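# Move cart through door to yellow bay with paper

## Task

Get the utility cart through the door, which swings shut by itself, and leave it parked in the yellow-taped bay in the far room. All four of its wheels must be within the taped area and none may rest on the tape. The copy paper case must be in the cart's top tray without overhanging any edge. The door must be closed at the finish. Either robot or both may be used. A robot that topples or is left leaning means failure.

## Robot and tools

Robots: r1 and r2 are identical Hello Robot Stretch 4 units, about 1.6 m tall. Each has an omni-wheel base whose rim lies within 0.23 m of the base origin, a lift on a mast, one arm that telescopes forward, a three-axis wrist and a gripper. Each robot reports everything in its own frames. Only camera images, lidar_m and wrist_depth_mm show where the two robots are relative to each other.

Frames: the base frame sits on the floor under the base centre, with x ahead, y to the left and z up, all in metres. hand_pose, a point between the open fingertips, is given in this frame and may be somewhat off. base_odometry is measured from where the base stood at scene start. It counts wheel rotation, so slip shows up as travel. Heading is in radians, positive to the left, in -3.142..3.142.

move: each call is one action. Its keys are r1 and r2, each holding that robot's part, plus cameras and blocking. blocking must be false, and the call comes back in about 0.5 s while the robots keep moving. A robot left out gets nothing new, but earlier motions continue. A robot part holds base, joints or both, optionally with speeds, pace and contact_limits. Alternatively it holds only end_of_arm: "enable_torque", which re-powers wrist or gripper motors that shut off.

- base: relative offsets from where the base last reported itself, never positions. translate_m is metres straight ahead (-2..2, negative is backward). strafe_m is metres sideways (-2..2, positive is left). rotate_rad turns in place (-3.2..3.2, positive is counter-clockwise seen from above). translate_m and strafe_m may be combined into one straight diagonal drive. rotate_rad must be sent by itself.
- joints: absolute targets, named individually. lift_m is 0..1.2 m. arm_m is extension, 0..0.55 m. wrist_yaw_rad is -1.134..4.276, with 0 ahead, positive to the left and 3.14 folded back. wrist_pitch_rad is -1.117..4.259, with 0 level and 1.57 pointing down. wrist_roll_rad is -1.117..4.259, positive clockwise as seen from behind. gripper_m is the fingertip gap, -0.038..0.141 m, and may be off by up to 0.015. Targets outside a joint's range are clipped to it, and the result reports this. Any other out-of-range value is refused, and an unknown key makes the call invalid.
- pace: slow, default, fast or max. Base speeds are 0.1, 0.3, 0.4 or 0.6 m/s and 1, 2, 3 or 4 rad/s. A raised lift (above 0.2) caps base speed down to 0.3 m/s and 1 rad/s at full height. speeds gives a per-joint top speed for the lift, arm or wrist joints, but not the gripper.
- contact_limits: 0 (gentlest) to 1, default 0.5. It applies only to arm_m, lift_m, translate_m, strafe_m and rotate_rad, placed next to that same command. A base limit stays in force until the next action naming base. The arm stops only after a fairly firm push even at 0. For a light press, use limit 0 and a goal 1-3 mm beyond contact. When lifting a load, keep the lift limit at 0.3 or more for 2 kg, or 0.15 or more for 1 kg.

wait(seconds 0..10, cameras) commands nothing. It returns early once a commanded robot comes to rest. wait(0) shows the status of earlier moves in the line "earlier move". stop brakes all running motions on both robots; braked motions may keep pressing. It also re-brakes wheels left slack, and a later line "stop: ..." says whether they hold. zoom_image(camera, region [x0,y0,x1,y1] in pixels, at most 504x504) enlarges part of a camera's newest image. finished_scene(scene) ends the scene for good, so the result must already hold with the robots idle. Camera names are r1_head_camera, r1_head_left_camera, r1_head_right_camera, r1_wrist_camera, the same four for r2, and all. An empty list returns no images.

Results: each robot's state, plus images in the order given by the "pictures" line. The images may be slightly older than the state. "as last shown" lists robots the action did not name; their status reads "not commanded". The "move" line gives done per robot, or its worst status. Status words:
- moving
- done: for the base, this only means the wheels turned enough.
- off_target: the motion came to rest short of its target and may still be pushing.
- contact_stop: the motion was blocked and went slack.
- time_out: the motion hit the cap of about 14 s and its target was dropped.
- limit_stop_at_own_body
- limit_stop_at_tilt: the lean exceeded 6 degrees, and lift, arm and wheels go limp until it drops.
- torque_fault: a wrist or gripper motor went limp.

An uncommanded stop, a refused call or an invalid call cancels the remaining move and wait calls in the same reply. on_its_own reports slack, held or off joints, plus unusual servo current or tilt. A slack lift sags, and slack wheels can roll.

Readings: lidar_m has 12 ranges in metres, in 30-degree sectors counter-clockwise from straight ahead (4th left, 7th behind, 10th right). It covers roughly 0.15 m up to robot height. "-" means nothing seen or closer than 0.25 m. wrist_depth_mm is a 7x7 grid of depths from 100 to 2000 mm, with "-" for unknown. Other readings:
- base_tilt: degrees forward/right, with a bias of up to 3 degrees.
- turned_by_wheels vs turned_by_imu: a gap of more than about 0.1 rad over one move suggests a collision or slip.
- motor_effort: percent, with the peak in brackets.
- servo_current: mA. After closing to 0.015 or more, a rise in the gripper's current indicates a firm grip.

Gripping: close to more than 0.015 below the object's width, about 0.06 below to resist a tug. To close around a bar or handle, send -0.02 or less.

Avoid:
- Any hard contact between the robots, including one gripper closing on the other robot's fingers. Once the bases touch, even millimetres more driving is a hard press. Two robots given the same distance may differ by about 3 cm per metre, which strains a shared load and can tip a robot.
- Turning, driving or stopping with over 1 kg held and arm_m above 0.2, especially at fast or max pace.
- Strong steady pushes or pulls with the gripper held high.
- Self-collision: gripper over the base with a low lift; tilting up while rolled; yaw plus pitch below about -1.1; a folded-back wrist tilting or rolling.
- Dropping the paper, releasing moving things, slamming the door or striking things.

Each tool is called after "Call:" as name(argument=value, ...) on one line, values as JSON.

## Session

Call:
move(blocking=false)

Scene clock: 0.00 s.
r1.base_odometry: x=+0.000 y=+0.000 heading=+0.000
r1.turned_by_wheels: +0.000
r1.turned_by_imu: +0.000
r1.base_tilt: forward=-1.6 right=+1.3
r1.lidar_m: 1.92 2.25 3.81 1.93 0.97 0.84 0.83 0.93 0.77 0.76 0.93 1.59
r1.base_status: not commanded
r1.joint_positions: lift_m=+0.127 arm_m=+0.000 wrist_yaw_rad=+3.089 wrist_pitch_rad=+0.002 wrist_roll_rad=+0.000 gripper_m=+0.056
r1.joint_status: not commanded
r1.measured_speeds: all 0
r1.motor_effort: lift_m=+20 arm_m=-4 wheel_0=+0 wheel_1=+1 wheel_2=+1
r1.servo_current: wrist_yaw_rad=39 wrist_pitch_rad=46 wrist_roll_rad=65 gripper_m=39
r1.hand_pose: x=-0.1125 y=+0.1024 z=+0.3046 quat_wxyz=(+0.026, -0.001, +0.000, +1.000) (m; r1's base frame)
r1.wrist_depth_mm: 137 138 - - - - - / 113 139 - - - - - / 117 140 224 - - - - / 137 161 - - - - - / - - - - - - - / - - 191 - 187 - - / 842 759 750 788 788 732 768
r2.base_odometry: x=+0.000 y=+0.000 heading=+0.000
r2.turned_by_wheels: +0.000
r2.turned_by_imu: +0.000
r2.base_tilt: forward=-0.6 right=+0.1
r2.lidar_m: 2.02 1.45 1.40 1.49 2.01 2.22 2.34 3.17 1.60 3.62 2.59 2.46
r2.base_status: not commanded
r2.joint_positions: lift_m=+0.295 arm_m=+0.000 wrist_yaw_rad=+3.133 wrist_pitch_rad=+0.002 wrist_roll_rad=+0.000 gripper_m=+0.056
r2.joint_status: not commanded
r2.measured_speeds: all 0
r2.motor_effort: lift_m=+18 arm_m=-4 wheel_0=+0 wheel_1=-1 wheel_2=+0
r2.servo_current: wrist_yaw_rad=46 wrist_pitch_rad=39 wrist_roll_rad=46 gripper_m=59
r2.hand_pose: x=-0.1167 y=+0.0898 z=+0.4727 quat_wxyz=(+0.004, -0.001, +0.000, +1.000) (m; r2's base frame)
r2.wrist_depth_mm: - 140 - - - - - / - 126 150 - - - - / - 130 185 - - - - / 144 143 272 - - - - / 229 - - - - - - / 226 1576 196 1576 190 1618 1464 / 226 1060 1138 - - 1025 1060
pictures: r1_head_camera, r1_head_left_camera, r1_head_right_camera, r1_wrist_camera, r2_head_camera, r2_head_left_camera, r2_head_right_camera, r2_wrist_camera
Images, in order (width x height): r1_head_camera 420x560, r1_head_left_camera 420x672, r1_head_right_camera 420x672, r1_wrist_camera 616x392, r2_head_camera 420x560, r2_head_left_camera 420x672, r2_head_right_camera 420x672, r2_wrist_camera 616x392.

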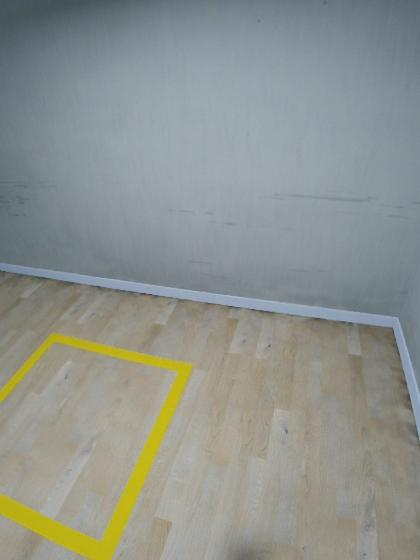

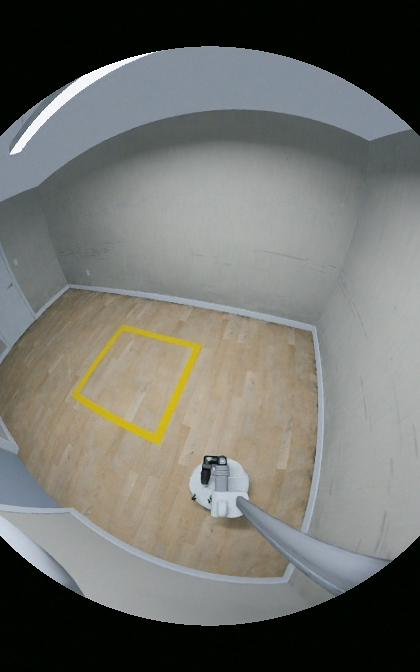

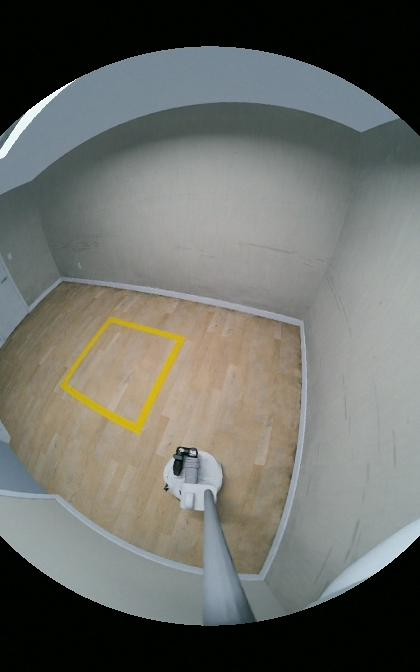

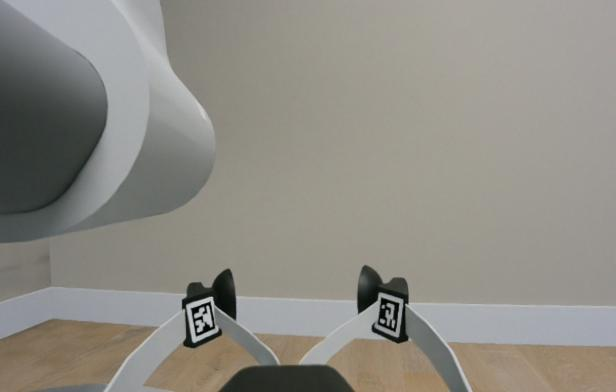

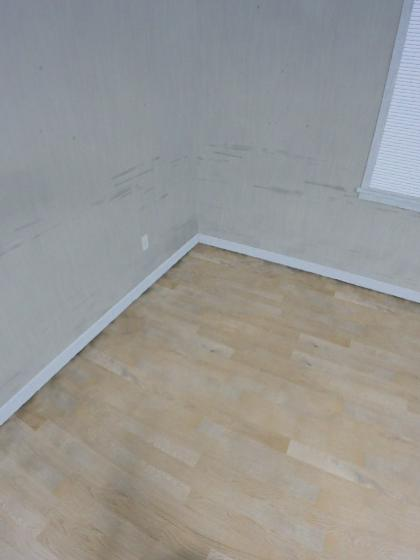

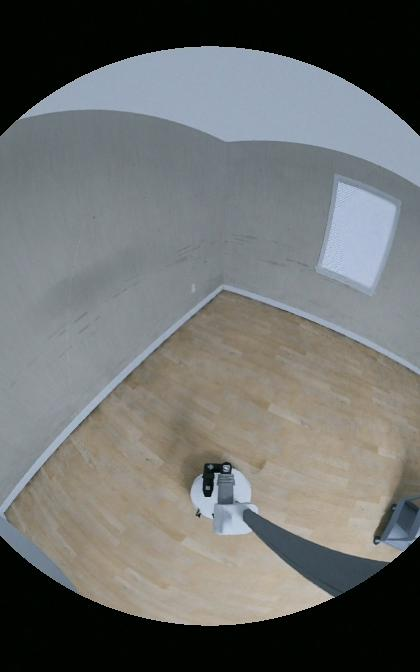

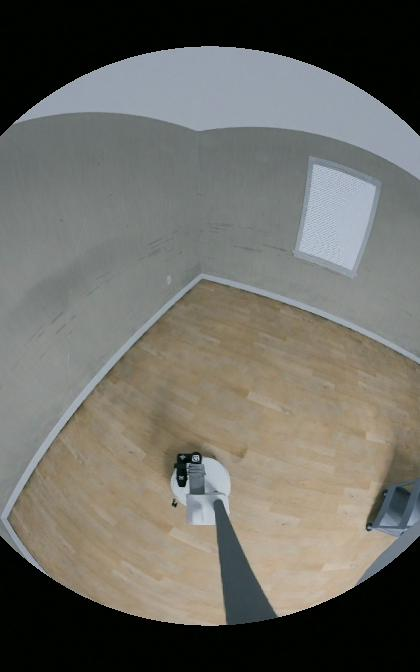

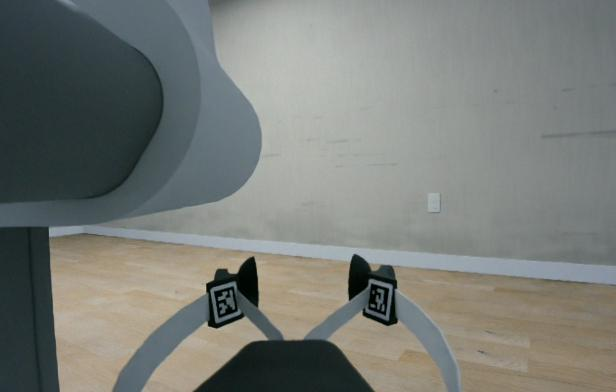

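Call:
move(blocking=false, r1={"base":{"rotate_rad":1.2}}, r2={"base":{"rotate_rad":-1.2}}, cameras=[])

Call:
wait(seconds=2.5)

Scene clock: 3.57 s.
move: r1 moving; r2 moving
r1.base_odometry: x=+0.000 y=+0.000 heading=+0.252
r1.turned_by_wheels: +0.252
r1.turned_by_imu: +0.252
r1.base_tilt: forward=-1.6 right=+1.2
r1.lidar_m: 1.98 2.71 3.66 1.25 0.89 0.80 0.87 0.80 0.77 0.82 1.11 1.92
r1.base_status: rotate_rad moving
r1.joint_positions: lift_m=+0.127 arm_m=+0.000 wrist_yaw_rad=+3.089 wrist_pitch_rad=+0.002 wrist_roll_rad=+0.000 gripper_m=+0.056
r1.joint_status: not commanded
r1.measured_speeds: translate_m=-0.001 strafe_m=-0.001 rotate_rad=+0.980 lift_m=+0.000 arm_m=+0.000 wrist_yaw_rad=+0.000 wrist_pitch_rad=+0.000 wrist_roll_rad=+0.000
r1.motor_effort: lift_m=+20(20) arm_m=-4(4) wheel_0=-8(9) wheel_1=-6(9) wheel_2=-7(7)
r1.servo_current: wrist_yaw_rad=59(59) wrist_pitch_rad=39(46) wrist_roll_rad=46(59) gripper_m=39(39)
r1.hand_pose: x=-0.1125 y=+0.1024 z=+0.3046 quat_wxyz=(+0.026, -0.001, +0.000, +1.000) (m; r1's base frame)
r1.wrist_depth_mm: 136 138 - - - - - / 113 139 - - - - - / 114 140 226 - - - - / 137 160 - - - - - / - - - - - - - / - 1060 190 - 187 - - / 778 750 750 798 750 699 732
r2.base_odometry: x=+0.000 y=+0.000 heading=-0.252
r2.turned_by_wheels: -0.252
r2.turned_by_imu: -0.244
r2.base_tilt: forward=-0.7 right=+0.1
r2.lidar_m: 2.52 1.62 1.40 1.40 1.67 2.23 2.24 2.64 1.59 1.63 2.93 2.49
r2.base_status: rotate_rad moving
r2.joint_positions: lift_m=+0.295 arm_m=+0.000 wrist_yaw_rad=+3.133 wrist_pitch_rad=+0.002 wrist_roll_rad=+0.000 gripper_m=+0.056
r2.joint_status: not commanded
r2.measured_speeds: translate_m=+0.000 strafe_m=+0.000 rotate_rad=-0.974 lift_m=+0.000 arm_m=+0.000 wrist_yaw_rad=+0.000 wrist_pitch_rad=+0.000 wrist_roll_rad=+0.000
r2.motor_effort: lift_m=+18(18) arm_m=-4(4) wheel_0=+8(9) wheel_1=+8(10) wheel_2=+9(11)
r2.servo_current: wrist_yaw_rad=33(52) wrist_pitch_rad=39(46) wrist_roll_rad=52(52) gripper_m=39(59)
r2.hand_pose: x=-0.1167 y=+0.0898 z=+0.4727 quat_wxyz=(+0.004, -0.001, +0.000, +1.000) (m; r2's base frame)
r2.wrist_depth_mm: - 141 - - - - - / - 127 150 - - - - / - 130 184 - - - - / 144 143 272 - - - - / 229 - - - - - - / 227 1576 196 1576 190 1661 1464 / 226 1060 1138 - - 1060 1060
pictures: none
No camera images: "cameras" was empty.

Scene clock: 4.90 s.
earlier move: r1 done; r2 done
r1.base_odometry: x=+0.000 y=+0.000 heading=+1.200
r1.turned_by_wheels: +0.948
r1.turned_by_imu: +0.953
r1.base_tilt: forward=-1.6 right=+1.3
r1.lidar_m: 3.90 1.54 0.93 0.82 0.85 0.82 0.77 0.75 1.00 1.89 1.97 2.45
r1.base_status: done
r1.joint_positions: lift_m=+0.127 arm_m=+0.000 wrist_yaw_rad=+3.089 wrist_pitch_rad=+0.002 wrist_roll_rad=+0.000 gripper_m=+0.056
r1.joint_status: not commanded
r1.measured_speeds: all 0
r1.motor_effort: lift_m=+20(20) arm_m=-4(4) wheel_0=-2(10) wheel_1=-2(9) wheel_2=+0(8)
r1.servo_current: wrist_yaw_rad=65(65) wrist_pitch_rad=39(52) wrist_roll_rad=59(65) gripper_m=39(46)
r1.hand_pose: x=-0.1125 y=+0.1024 z=+0.3046 quat_wxyz=(+0.026, -0.001, +0.000, +1.000) (m; r1's base frame)
r1.wrist_depth_mm: 136 139 - - - - - / 113 139 - - - - - / 117 139 229 - - - - / 137 162 - - - - - / - - - - - - - / - - 191 - 188 - - / 788 163 750 798 778 778 778
r2.base_odometry: x=+0.000 y=+0.000 heading=-1.199
r2.turned_by_wheels: -0.948
r2.turned_by_imu: -0.923
r2.base_tilt: forward=-0.7 right=+0.1
r2.lidar_m: 2.76 2.48 2.41 1.55 1.41 1.42 1.80 2.22 2.25 2.84 1.62 1.72
r2.base_status: done
r2.joint_positions: lift_m=+0.295 arm_m=+0.000 wrist_yaw_rad=+3.133 wrist_pitch_rad=+0.002 wrist_roll_rad=+0.000 gripper_m=+0.056
r2.joint_status: not commanded
r2.measured_speeds: all 0
r2.motor_effort: lift_m=+18(18) arm_m=-4(4) wheel_0=+4(11) wheel_1=+2(11) wheel_2=+3(11)
r2.servo_current: wrist_yaw_rad=46(59) wrist_pitch_rad=33(46) wrist_roll_rad=46(52) gripper_m=46(59)
r2.hand_pose: x=-0.1167 y=+0.0898 z=+0.4727 quat_wxyz=(+0.004, -0.001, +0.000, +1.000) (m; r2's base frame)
r2.wrist_depth_mm: - 140 - - - - - / - 126 151 - - - - / - 129 184 - - - - / 144 144 265 - - - - / 230 - - - - - - / 227 1576 195 1576 190 1336 - / 226 1042 1138 - - 1025 1060
wait: 1.33 of 2.5 s (r1 and r2 have come to rest)
pictures: r1_head_camera, r1_head_left_camera, r1_head_right_camera, r1_wrist_camera, r2_head_camera, r2_head_left_camera, r2_head_right_camera, r2_wrist_camera
Images, in order (width x height): r1_head_camera 420x560, r1_head_left_camera 420x672, r1_head_right_camera 420x672, r1_wrist_camera 616x392, r2_head_camera 420x560, r2_head_left_camera 420x672, r2_head_right_camera 420x672, r2_wrist_camera 616x392.

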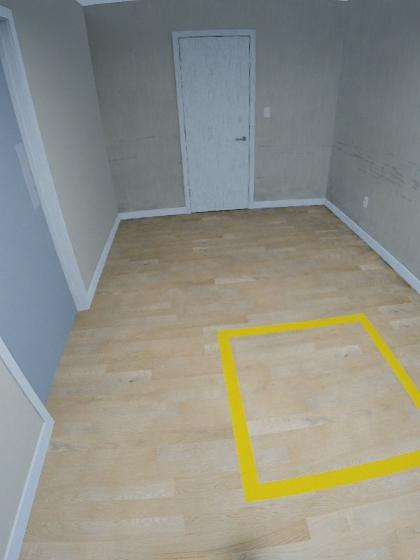

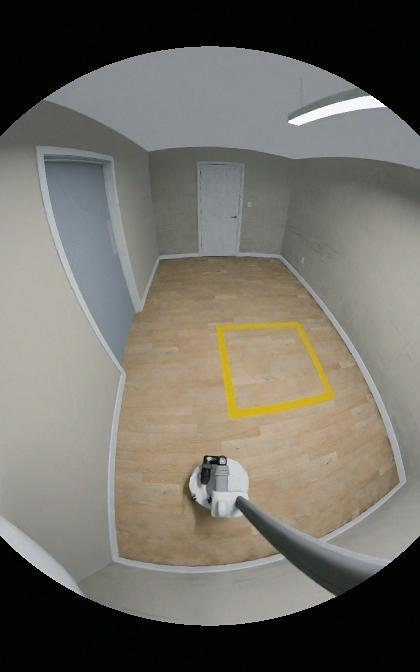

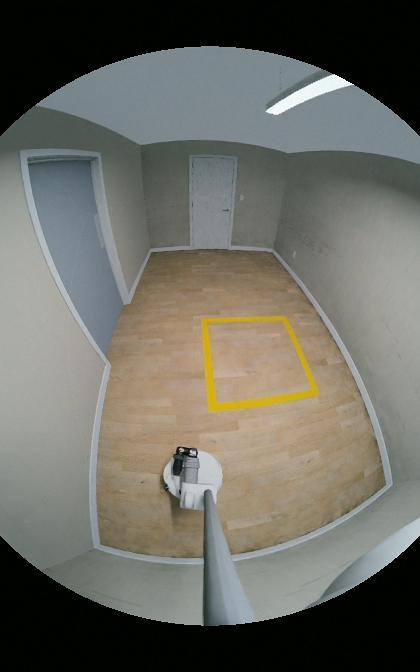

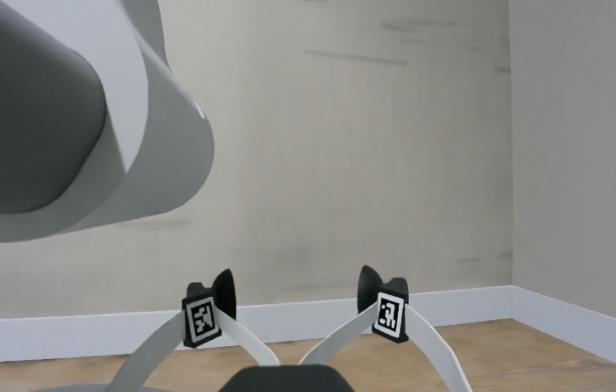

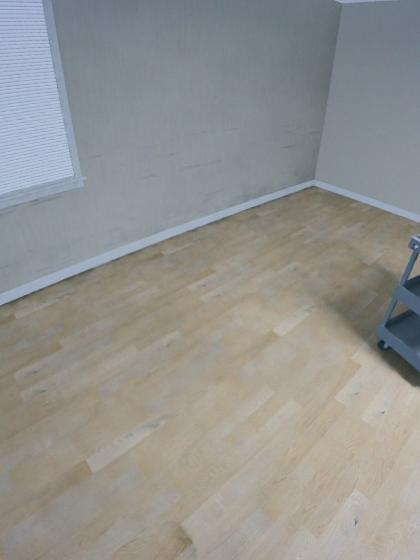

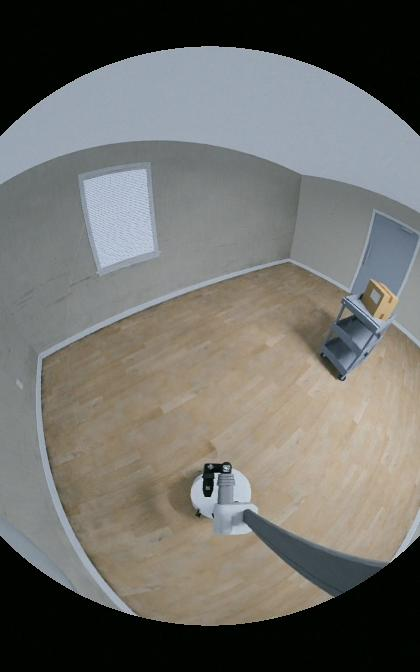

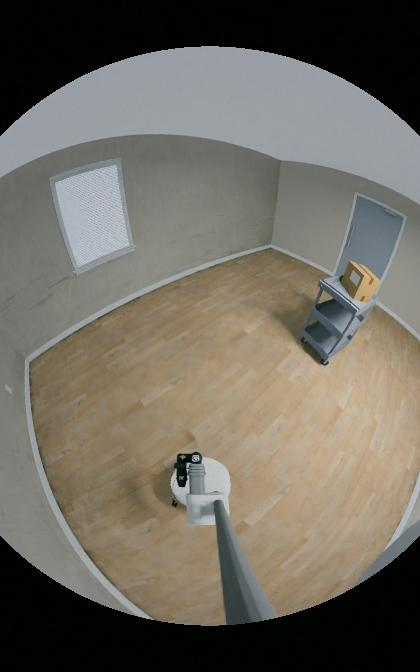

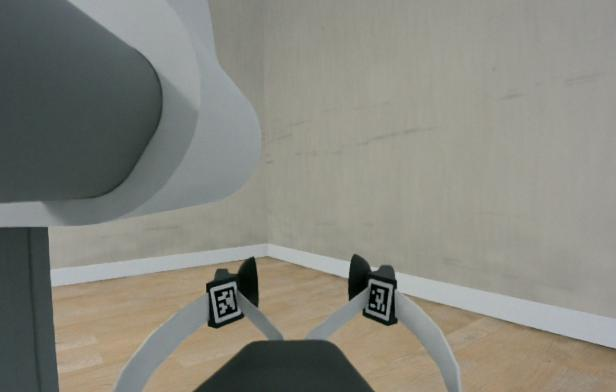

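Call:
move(blocking=false, r1={"base":{"rotate_rad":0.9}}, r2={"base":{"rotate_rad":-0.9}}, cameras=[])

Call:
wait(seconds=2.5)

Call:
zoom_image(camera="r2_head_camera", region=[0, 0, 420, 504])

Call:
zoom_image(camera="r1_head_camera", region=[0, 0, 420, 504])

Scene clock: 11.10 s.
move: r1 moving; r2 moving
r1.base_odometry: x=+0.000 y=+0.000 heading=+1.452
r1.turned_by_wheels: +0.252
r1.turned_by_imu: +0.253
r1.base_tilt: forward=-1.6 right=+1.2
r1.lidar_m: 2.27 1.08 0.87 0.84 0.93 0.78 0.77 0.87 1.34 1.91 2.09 3.19
r1.base_status: rotate_rad moving
r1.joint_positions: lift_m=+0.127 arm_m=+0.000 wrist_yaw_rad=+3.089 wrist_pitch_rad=+0.002 wrist_roll_rad=+0.000 gripper_m=+0.056
r1.joint_status: not commanded
r1.measured_speeds: translate_m=-0.001 strafe_m=-0.001 rotate_rad=+0.981 lift_m=+0.000 arm_m=+0.000 wrist_yaw_rad=+0.000 wrist_pitch_rad=+0.000 wrist_roll_rad=+0.000
r1.motor_effort: lift_m=+20(20) arm_m=-4(4) wheel_0=-10(10) wheel_1=-6(8) wheel_2=-6(7)
r1.servo_current: wrist_yaw_rad=46(52) wrist_pitch_rad=46(46) wrist_roll_rad=46(65) gripper_m=46(46)
r1.hand_pose: x=-0.1125 y=+0.1024 z=+0.3046 quat_wxyz=(+0.026, -0.001, +0.000, +1.000) (m; r1's base frame)
r1.wrist_depth_mm: 136 139 - - - - - / 114 139 - - - - - / 118 139 229 - - - - / 137 162 - - - - - / - - - - - - - / - - 190 - 187 - - / 798 707 750 143 741 768 820
r2.base_odometry: x=+0.000 y=+0.000 heading=-1.452
r2.turned_by_wheels: -0.252
r2.turned_by_imu: -0.245
r2.base_tilt: forward=-0.6 right=+0.1
r2.lidar_m: 3.21 2.51 2.49 1.79 1.42 1.40 1.55 2.26 2.22 2.40 3.66 1.62
r2.base_status: rotate_rad moving
r2.joint_positions: lift_m=+0.295 arm_m=+0.000 wrist_yaw_rad=+3.133 wrist_pitch_rad=+0.002 wrist_roll_rad=+0.000 gripper_m=+0.056
r2.joint_status: not commanded
r2.measured_speeds: translate_m=+0.000 strafe_m=+0.000 rotate_rad=-0.976 lift_m=+0.000 arm_m=+0.000 wrist_yaw_rad=+0.000 wrist_pitch_rad=+0.000 wrist_roll_rad=+0.000
r2.motor_effort: lift_m=+18(18) arm_m=-4(4) wheel_0=+9(13) wheel_1=+9(11) wheel_2=+10(11)
r2.servo_current: wrist_yaw_rad=46(59) wrist_pitch_rad=39(46) wrist_roll_rad=52(59) gripper_m=52(52)
r2.hand_pose: x=-0.1167 y=+0.0898 z=+0.4727 quat_wxyz=(+0.004, -0.001, +0.000, +1.000) (m; r2's base frame)
r2.wrist_depth_mm: - 140 - - - - - / - 127 151 - - - - / - 129 185 - - - - / 144 144 264 - - - - / 231 - - - - - - / 228 1576 196 1430 190 - - / 226 1078 1138 - - 1025 1042
pictures: none
No camera images: "cameras" was empty.

Scene clock: 12.23 s.
earlier move: r1 done; r2 done
r1.base_odometry: x=+0.000 y=+0.000 heading=+2.100
r1.turned_by_wheels: +0.647
r1.turned_by_imu: +0.651
r1.base_tilt: forward=-1.6 right=+1.3
r1.lidar_m: 1.01 0.85 0.83 0.92 0.77 0.76 0.92 1.56 1.93 2.24 3.82 1.98
r1.base_status: done
r1.joint_positions: lift_m=+0.127 arm_m=+0.000 wrist_yaw_rad=+3.089 wrist_pitch_rad=+0.002 wrist_roll_rad=+0.000 gripper_m=+0.056
r1.joint_status: not commanded
r1.measured_speeds: all 0
r1.motor_effort: lift_m=+20(20) arm_m=-4(4) wheel_0=-1(10) wheel_1=-2(9) wheel_2=+0(8)
r1.servo_current: wrist_yaw_rad=39(65) wrist_pitch_rad=46(52) wrist_roll_rad=52(65) gripper_m=39(52)
r1.hand_pose: x=-0.1125 y=+0.1024 z=+0.3046 quat_wxyz=(+0.026, -0.001, +0.000, +1.000) (m; r1's base frame)
r1.wrist_depth_mm: 136 138 - - - - - / 113 139 - - - - - / 118 140 229 - - - - / 137 161 - - - - - / 1661 - - - - - - / 1205 1205 192 - 187 - - / 854 759 759 788 741 - -
r2.base_odometry: x=+0.000 y=+0.000 heading=-2.099
r2.turned_by_wheels: -0.647
r2.turned_by_imu: -0.630
r2.base_tilt: forward=-0.7 right=+0.1
r2.lidar_m: 1.61 3.55 2.62 2.50 1.98 1.49 1.38 1.47 2.02 2.22 2.32 3.21
r2.base_status: done
r2.joint_positions: lift_m=+0.295 arm_m=+0.000 wrist_yaw_rad=+3.133 wrist_pitch_rad=+0.002 wrist_roll_rad=+0.000 gripper_m=+0.056
r2.joint_status: not commanded
r2.measured_speeds: all 0
r2.motor_effort: lift_m=+18(18) arm_m=-4(4) wheel_0=+4(13) wheel_1=+2(11) wheel_2=+3(12)
r2.servo_current: wrist_yaw_rad=33(65) wrist_pitch_rad=39(46) wrist_roll_rad=52(59) gripper_m=52(52)
r2.hand_pose: x=-0.1167 y=+0.0898 z=+0.4727 quat_wxyz=(+0.004, -0.001, +0.000, +1.000) (m; r2's base frame)
r2.wrist_depth_mm: - 140 - - - - - / - 127 142 - - - - / - 129 185 - - - - / 144 144 207 - - - - / 220 - - - - - - / 220 1430 191 171 190 1366 1336 / 226 1078 1160 - - 1042 1078
wait: 1.13 of 2.5 s (r1 and r2 have come to rest)
pictures: r1_head_camera, r1_head_left_camera, r1_head_right_camera, r1_wrist_camera, r2_head_camera, r2_head_left_camera, r2_head_right_camera, r2_wrist_camera
Images, in order (width x height): r1_head_camera 420x560, r1_head_left_camera 420x672, r1_head_right_camera 420x672, r1_wrist_camera 616x392, r2_head_camera 420x560, r2_head_left_camera 420x672, r2_head_right_camera 420x672, r2_wrist_camera 616x392.

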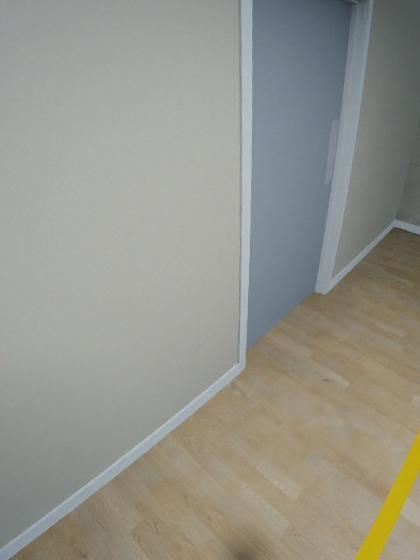

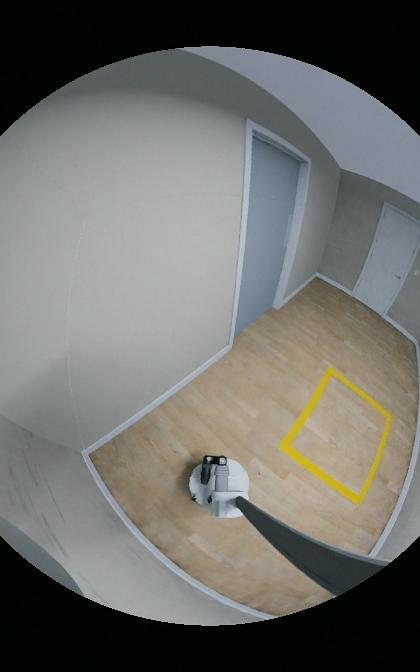

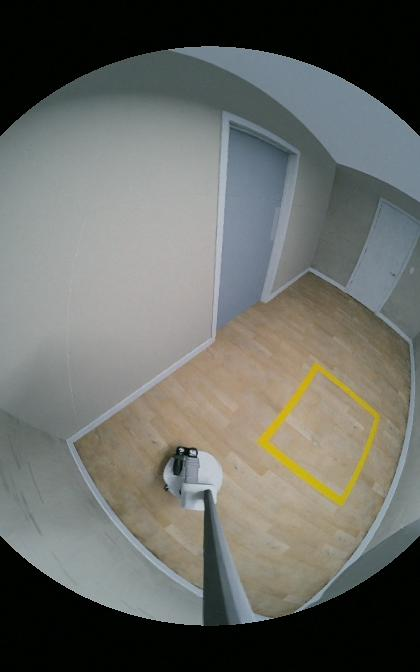

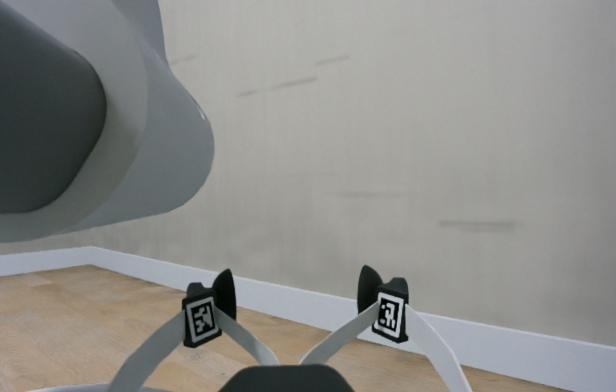

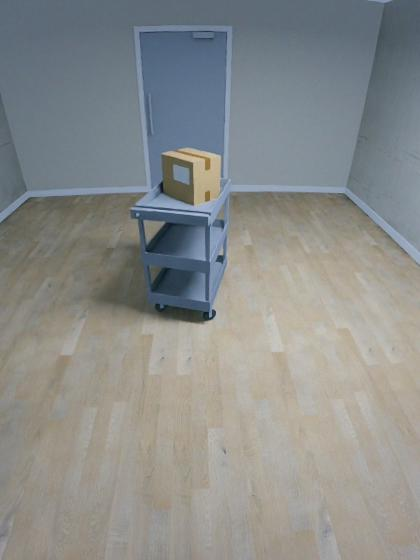

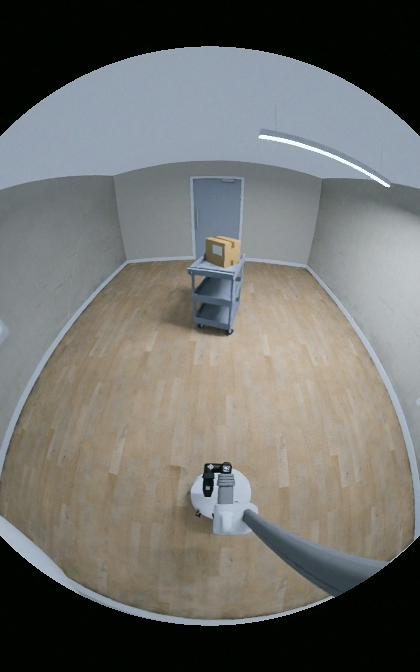

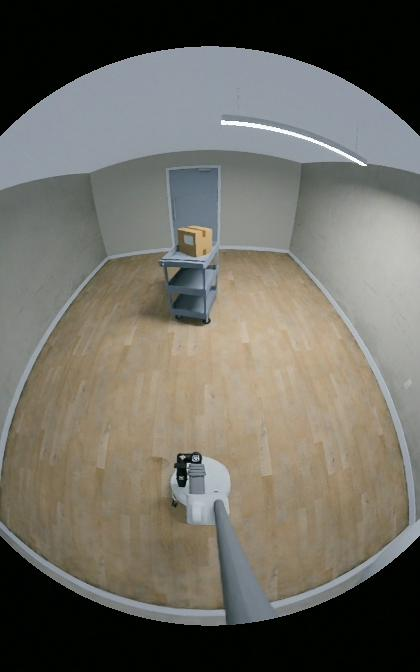

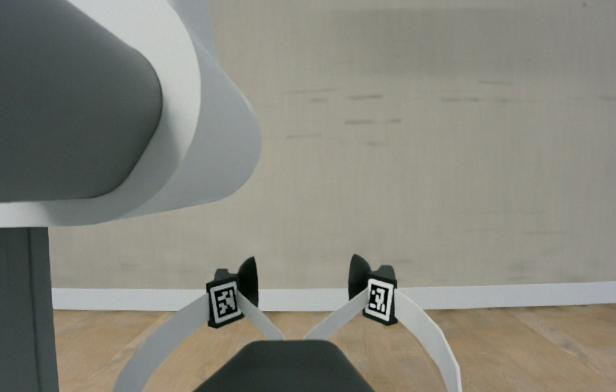

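Scaled by 1.000.

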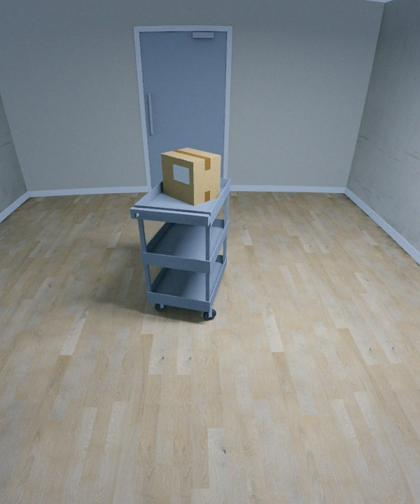

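Scaled by 1.000.

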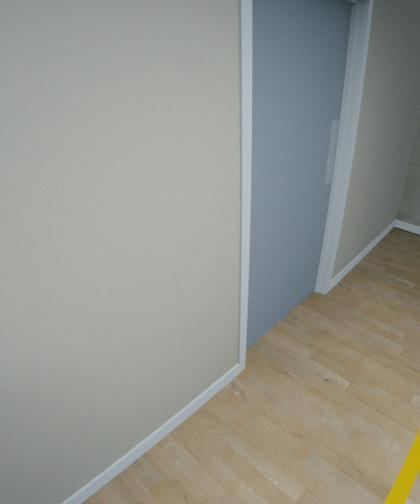

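Call:
zoom_image(camera="r2_head_camera", region=[110, 130, 250, 330])

Call:
zoom_image(camera="r2_head_left_camera", region=[150, 160, 280, 350])

Call:
zoom_image(camera="r1_head_left_camera", region=[200, 100, 420, 520])

Scaled by 2.520 from the camera's 420x560 image, which has a finer 1200x1600 frame.

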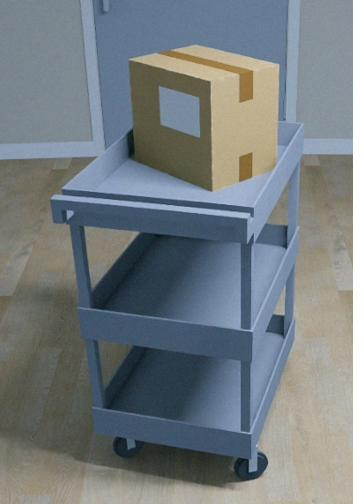

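Scaled by 2.653 from the camera's 420x672 image, which has a finer 600x960 frame.

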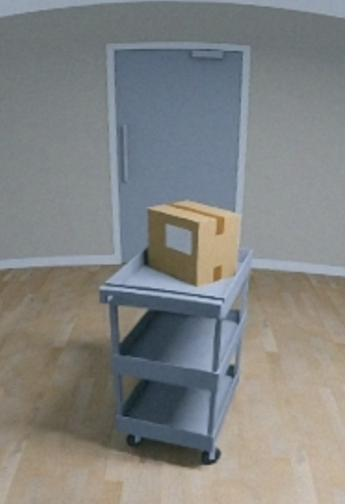

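Scaled by 1.200 from the camera's 420x672 image, which has a finer 600x960 frame.

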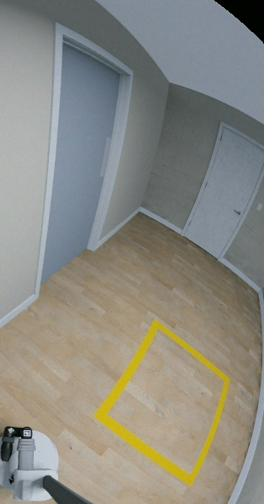

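Call:
move(blocking=false, r1={"base":{"rotate_rad":0.83}}, r2={"joints":{"lift_m":0.85,"wrist_yaw_rad":0.0}}, cameras=[])

Call:
wait(seconds=4, cameras=["r2_wrist_camera"])

Call:
move(blocking=false, r1={"base":{"strafe_m":-1.45}}, cameras=[])

Call:
wait(seconds=7)

Scene clock: 55.10 s.
move: r1 moving; r2 moving
r1.base_odometry: x=+0.000 y=+0.000 heading=+2.352
r1.turned_by_wheels: +0.252
r1.turned_by_imu: +0.253
r1.base_tilt: forward=-1.6 right=+1.3
r1.lidar_m: 0.90 0.83 0.89 0.81 0.78 0.80 1.06 1.94 2.01 2.71 3.79 1.26
r1.base_status: rotate_rad moving
r1.joint_positions: lift_m=+0.127 arm_m=+0.000 wrist_yaw_rad=+3.089 wrist_pitch_rad=+0.002 wrist_roll_rad=+0.000 gripper_m=+0.056
r1.joint_status: not commanded
r1.measured_speeds: translate_m=-0.001 strafe_m=-0.001 rotate_rad=+0.980 lift_m=+0.000 arm_m=+0.000 wrist_yaw_rad=+0.000 wrist_pitch_rad=+0.000 wrist_roll_rad=+0.000
r1.motor_effort: lift_m=+20(20) arm_m=-4(4) wheel_0=-7(9) wheel_1=-5(8) wheel_2=-6(8)
r1.servo_current: wrist_yaw_rad=52(65) wrist_pitch_rad=46(52) wrist_roll_rad=52(59) gripper_m=39(52)
r1.hand_pose: x=-0.1125 y=+0.1024 z=+0.3046 quat_wxyz=(+0.026, -0.001, +0.000, +1.000) (m; r1's base frame)
r1.wrist_depth_mm: 137 138 - - - - - / 113 139 - - - - - / 118 140 229 - - - - / 137 162 - - - - - / 1661 1921 1921 - - - - / 1205 1182 192 1078 188 - - / 831 750 759 788 798 131 -
r2.base_odometry: x=+0.000 y=+0.000 heading=-2.099
r2.turned_by_wheels: +0.000
r2.turned_by_imu: +0.000
r2.base_tilt: forward=-0.7 right=+0.0
r2.lidar_m: 1.63 3.53 2.61 2.50 2.04 1.47 1.42 1.50 2.05 2.23 2.32 3.23
r2.base_status: not commanded
r2.joint_positions: lift_m=+0.333 arm_m=+0.000 wrist_yaw_rad=+2.570 wrist_pitch_rad=+0.002 wrist_roll_rad=+0.000 gripper_m=+0.056
r2.joint_status: lift_m moving; wrist_yaw_rad moving
r2.measured_speeds: translate_m=+0.000 strafe_m=+0.000 rotate_rad=+0.000 lift_m=+0.146 arm_m=+0.000 wrist_yaw_rad=-1.740 wrist_pitch_rad=+0.000 wrist_roll_rad=+0.000
r2.motor_effort: lift_m=+21(26) arm_m=-4(4) wheel_0=+4(4) wheel_1=+2(2) wheel_2=+3(4)
r2.servo_current: wrist_yaw_rad=91(124) wrist_pitch_rad=39(46) wrist_roll_rad=52(52) gripper_m=52(52)
r2.hand_pose: x=-0.0242 y=+0.2296 z=+0.5104 quat_wxyz=(+0.282, -0.001, +0.000, +0.959) (m; r2's base frame)
r2.wrist_depth_mm: - - - - - - - / - - - - - - - / - - - - - - - / - - - - - - - / - - - - - - - / - - 191 1397 190 1708 1537 / 1118 1118 1138 - - 1098 1118
pictures: none
No camera images: "cameras" was empty.

Scene clock: 56.20 s.
earlier move: r1 done; r2 moving
r1.base_odometry: x=+0.000 y=+0.000 heading=+2.929
r1.turned_by_wheels: +0.578
r1.turned_by_imu: +0.581
r1.base_tilt: forward=-1.6 right=+1.3
r1.lidar_m: 0.82 0.88 0.81 0.77 0.82 1.15 1.91 2.06 2.82 3.15 1.20 0.87
r1.base_status: done
r1.joint_positions: lift_m=+0.127 arm_m=+0.000 wrist_yaw_rad=+3.089 wrist_pitch_rad=+0.002 wrist_roll_rad=+0.000 gripper_m=+0.056
r1.joint_status: not commanded
r1.measured_speeds: all 0
r1.motor_effort: lift_m=+20(20) arm_m=-4(4) wheel_0=-2(10) wheel_1=-1(9) wheel_2=+1(8)
r1.servo_current: wrist_yaw_rad=52(65) wrist_pitch_rad=52(52) wrist_roll_rad=39(65) gripper_m=46(52)
r1.hand_pose: x=-0.1125 y=+0.1024 z=+0.3046 quat_wxyz=(+0.026, -0.001, +0.000, +1.000) (m; r1's base frame)
r1.wrist_depth_mm: 136 138 - - - - - / 113 139 - - - - - / 117 140 273 - - - - / 137 162 - - - - - / 1661 - - - - - - / 1160 1205 193 1182 187 1118 - / 842 741 741 809 798 768 820
r2.base_odometry: x=+0.000 y=+0.000 heading=-2.099
r2.turned_by_wheels: +0.000
r2.turned_by_imu: +0.000
r2.base_tilt: forward=-0.7 right=+0.0
r2.lidar_m: 1.59 3.54 2.58 2.48 2.03 1.46 1.41 1.49 2.05 2.22 2.30 3.22
r2.base_status: not commanded
r2.joint_positions: lift_m=+0.626 arm_m=+0.000 wrist_yaw_rad=+0.656 wrist_pitch_rad=+0.002 wrist_roll_rad=+0.000 gripper_m=+0.056
r2.joint_status: lift_m moving; wrist_yaw_rad moving
r2.measured_speeds: translate_m=+0.000 strafe_m=+0.000 rotate_rad=+0.000 lift_m=+0.300 arm_m=+0.000 wrist_yaw_rad=-1.740 wrist_pitch_rad=+0.000 wrist_roll_rad=+0.000
r2.motor_effort: lift_m=+24(27) arm_m=-4(4) wheel_0=+4(4) wheel_1=+2(2) wheel_2=+3(4)
r2.servo_current: wrist_yaw_rad=78(130) wrist_pitch_rad=39(46) wrist_roll_rad=46(65) gripper_m=52(52)
r2.hand_pose: x=+0.4528 y=+0.1066 z=+0.8034 quat_wxyz=(+0.947, +0.000, +0.001, +0.322) (m; r2's base frame)
r2.wrist_depth_mm: - - - - - - - / - - - - - - - / - - - - - - - / - - - - - - - / - - - - - - - / - - 196 - 192 - - / 1808 1661 1756 - - 1618 -
wait: 1.10 of 4 s (r1 has come to rest)
pictures: r2_wrist_camera
Images, in order (width x height): r2_wrist_camera 616x392.

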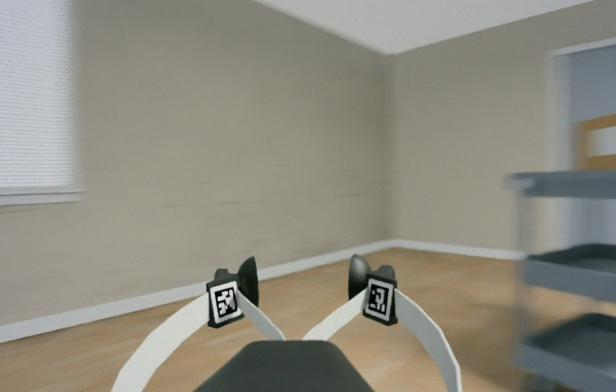

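Scene clock: 56.70 s.
earlier move: r2 moving
move: r1 moving
r1.base_odometry: x=+0.008 y=+0.035 heading=+2.930
r1.turned_by_wheels: +0.000
r1.turned_by_imu: +0.000
r1.base_tilt: forward=-1.6 right=+1.3
r1.lidar_m: 0.84 0.86 0.85 0.81 0.85 1.23 1.93 2.02 2.84 3.13 1.20 0.88
r1.base_status: strafe_m moving
r1.joint_positions: lift_m=+0.127 arm_m=+0.000 wrist_yaw_rad=+3.089 wrist_pitch_rad=+0.002 wrist_roll_rad=+0.000 gripper_m=+0.056
r1.joint_status: not commanded
r1.measured_speeds: translate_m=-0.001 strafe_m=-0.140 rotate_rad=+0.005 lift_m=+0.000 arm_m=+0.000 wrist_yaw_rad=+0.000 wrist_pitch_rad=+0.000 wrist_roll_rad=+0.000
r1.motor_effort: lift_m=+20(20) arm_m=-4(4) wheel_0=+11(11) wheel_1=-8(10) wheel_2=+0(2)
r1.servo_current: wrist_yaw_rad=65(65) wrist_pitch_rad=39(52) wrist_roll_rad=39(59) gripper_m=39(46)
r1.hand_pose: x=-0.1125 y=+0.1024 z=+0.3046 quat_wxyz=(+0.026, -0.001, +0.000, +1.000) (m; r1's base frame)
r1.wrist_depth_mm: 136 138 - - - - - / 113 139 - - - - - / 117 139 271 - - - - / 137 162 - - - - - / 1661 - - - - - - / 1182 1182 195 1182 187 1160 - / 798 759 759 798 798 778 831
r2.base_odometry: x=+0.000 y=+0.000 heading=-2.099
r2.turned_by_wheels: +0.000
r2.turned_by_imu: +0.000
r2.base_tilt: forward=-0.7 right=+0.0
r2.lidar_m: 1.58 3.55 2.62 2.48 1.99 1.48 1.39 1.46 2.06 2.23 2.33 3.18
r2.base_status: not commanded
r2.joint_positions: lift_m=+0.766 arm_m=+0.000 wrist_yaw_rad=+0.004 wrist_pitch_rad=+0.002 wrist_roll_rad=+0.000 gripper_m=+0.056
r2.joint_status: lift_m moving; wrist_yaw_rad moving
r2.measured_speeds: translate_m=+0.000 strafe_m=+0.000 rotate_rad=+0.000 lift_m=+0.229 arm_m=+0.000 wrist_yaw_rad=-0.031 wrist_pitch_rad=+0.000 wrist_roll_rad=+0.000
r2.motor_effort: lift_m=+22(25) arm_m=-4(4) wheel_0=+3(4) wheel_1=+2(2) wheel_2=+3(3)
r2.servo_current: wrist_yaw_rad=46(117) wrist_pitch_rad=39(46) wrist_roll_rad=59(59) gripper_m=59(59)
r2.hand_pose: x=+0.4596 y=-0.0864 z=+0.9438 quat_wxyz=(+1.000, +0.000, +0.001, +0.002) (m; r2's base frame)
r2.wrist_depth_mm: - - - - - - - / - - - - - - - / - - - - - - - / - - - 1808 - - - / - - - - - - - / - - 196 1430 190 - - / - 1983 - - - - 1921
pictures: none
No camera images: "cameras" was empty.

Scene clock: 57.73 s.
earlier move: r1 moving; r2 done
r1.base_odometry: x=+0.064 y=+0.298 heading=+2.929
r1.turned_by_wheels: +0.000
r1.turned_by_imu: -0.002
r1.base_tilt: forward=-1.6 right=+1.3
r1.lidar_m: 0.83 0.87 1.14 1.08 1.14 1.56 1.91 2.04 2.85 3.13 1.31 0.87
r1.base_status: strafe_m moving
r1.joint_positions: lift_m=+0.127 arm_m=+0.000 wrist_yaw_rad=+3.089 wrist_pitch_rad=+0.002 wrist_roll_rad=+0.000 gripper_m=+0.056
r1.joint_status: not commanded
r1.measured_speeds: translate_m=+0.000 strafe_m=-0.300 rotate_rad=-0.001 lift_m=+0.000 arm_m=+0.000 wrist_yaw_rad=+0.000 wrist_pitch_rad=+0.000 wrist_roll_rad=+0.000
r1.motor_effort: lift_m=+20(20) arm_m=-4(4) wheel_0=+7(11) wheel_1=-4(11) wheel_2=+0(2)
r1.servo_current: wrist_yaw_rad=52(65) wrist_pitch_rad=33(52) wrist_roll_rad=52(78) gripper_m=46(52)
r1.hand_pose: x=-0.1125 y=+0.1024 z=+0.3046 quat_wxyz=(+0.026, -0.001, +0.000, +1.000) (m; r1's base frame)
r1.wrist_depth_mm: 136 139 - - - - - / 114 139 - - - - - / 118 140 273 - - - - / 137 161 - - - - - / 1661 - - - - 1808 - / 1182 1205 193 1182 187 1160 1138 / 842 163 750 798 788 778 820
r2.base_odometry: x=+0.000 y=+0.000 heading=-2.099
r2.turned_by_wheels: +0.000
r2.turned_by_imu: +0.000
r2.base_tilt: forward=-0.7 right=+0.0
r2.lidar_m: 1.61 3.55 2.56 2.49 2.01 1.47 1.38 1.49 2.02 2.22 2.35 3.18
r2.base_status: not commanded
r2.joint_positions: lift_m=+0.850 arm_m=+0.000 wrist_yaw_rad=+0.003 wrist_pitch_rad=+0.002 wrist_roll_rad=+0.000 gripper_m=+0.056
r2.joint_status: all done
r2.measured_speeds: all 0
r2.motor_effort: lift_m=+21(25) arm_m=-4(4) wheel_0=+4(4) wheel_1=+2(2) wheel_2=+3(3)
r2.servo_current: wrist_yaw_rad=46(117) wrist_pitch_rad=39(46) wrist_roll_rad=52(59) gripper_m=46(59)
r2.hand_pose: x=+0.4596 y=-0.0866 z=+1.0275 quat_wxyz=(+1.000, +0.000, +0.001, +0.001) (m; r2's base frame)
r2.wrist_depth_mm: - - - - - - - / - - - - - - - / - - - - - - - / - - - 1808 - - - / - - - 1808 - - - / - - 195 1430 190 - - / - - - - - - -
wait: 1.03 of 7 s (r2 has come to rest)
pictures: r1_head_camera, r1_head_left_camera, r1_head_right_camera, r1_wrist_camera, r2_head_camera, r2_head_left_camera, r2_head_right_camera, r2_wrist_camera
Images, in order (width x height): r1_head_camera 420x560, r1_head_left_camera 420x672, r1_head_right_camera 420x672, r1_wrist_camera 616x392, r2_head_camera 420x560, r2_head_left_camera 420x672, r2_head_right_camera 420x672, r2_wrist_camera 616x392.

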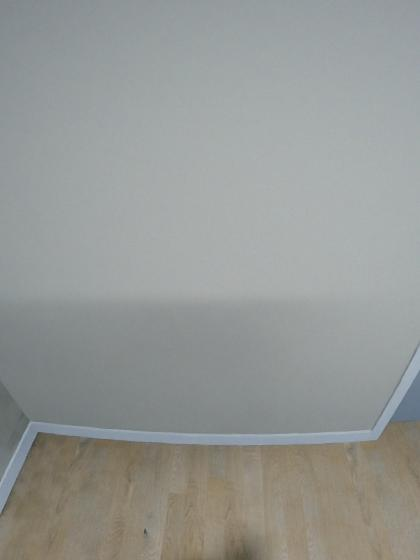

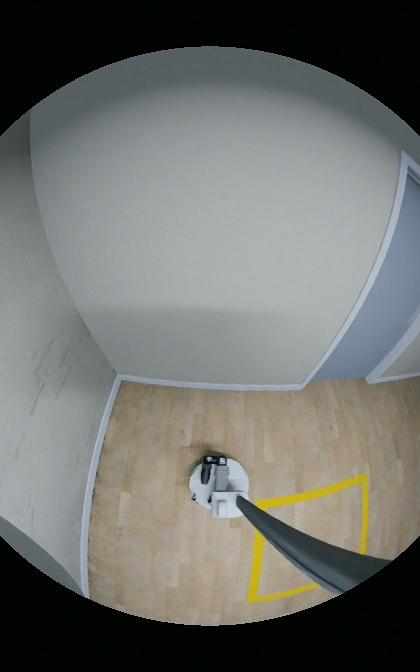

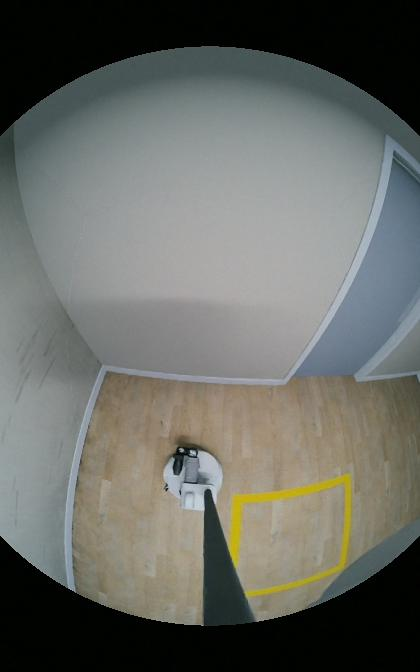

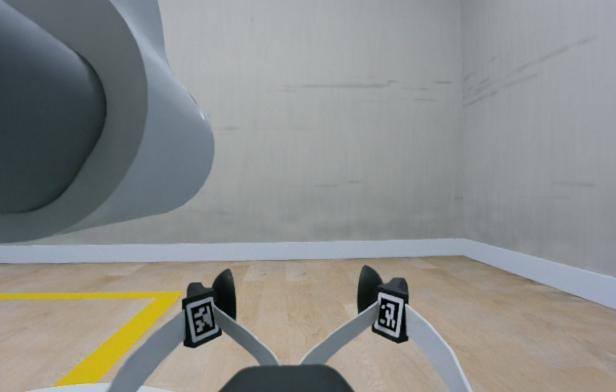

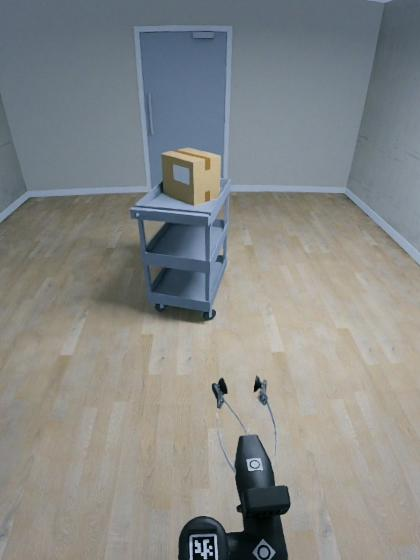

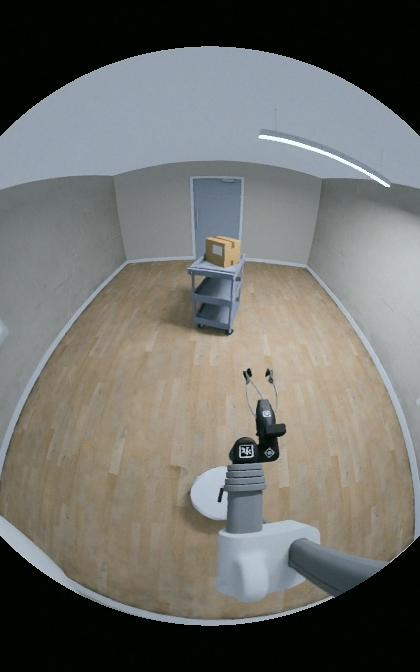

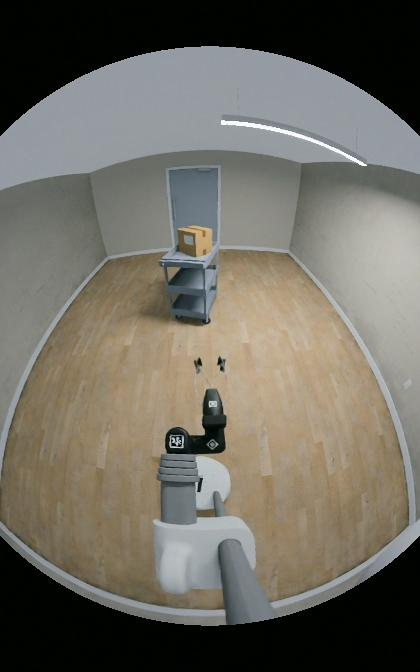

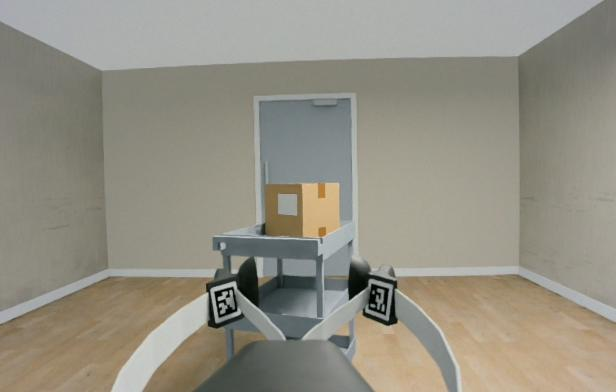

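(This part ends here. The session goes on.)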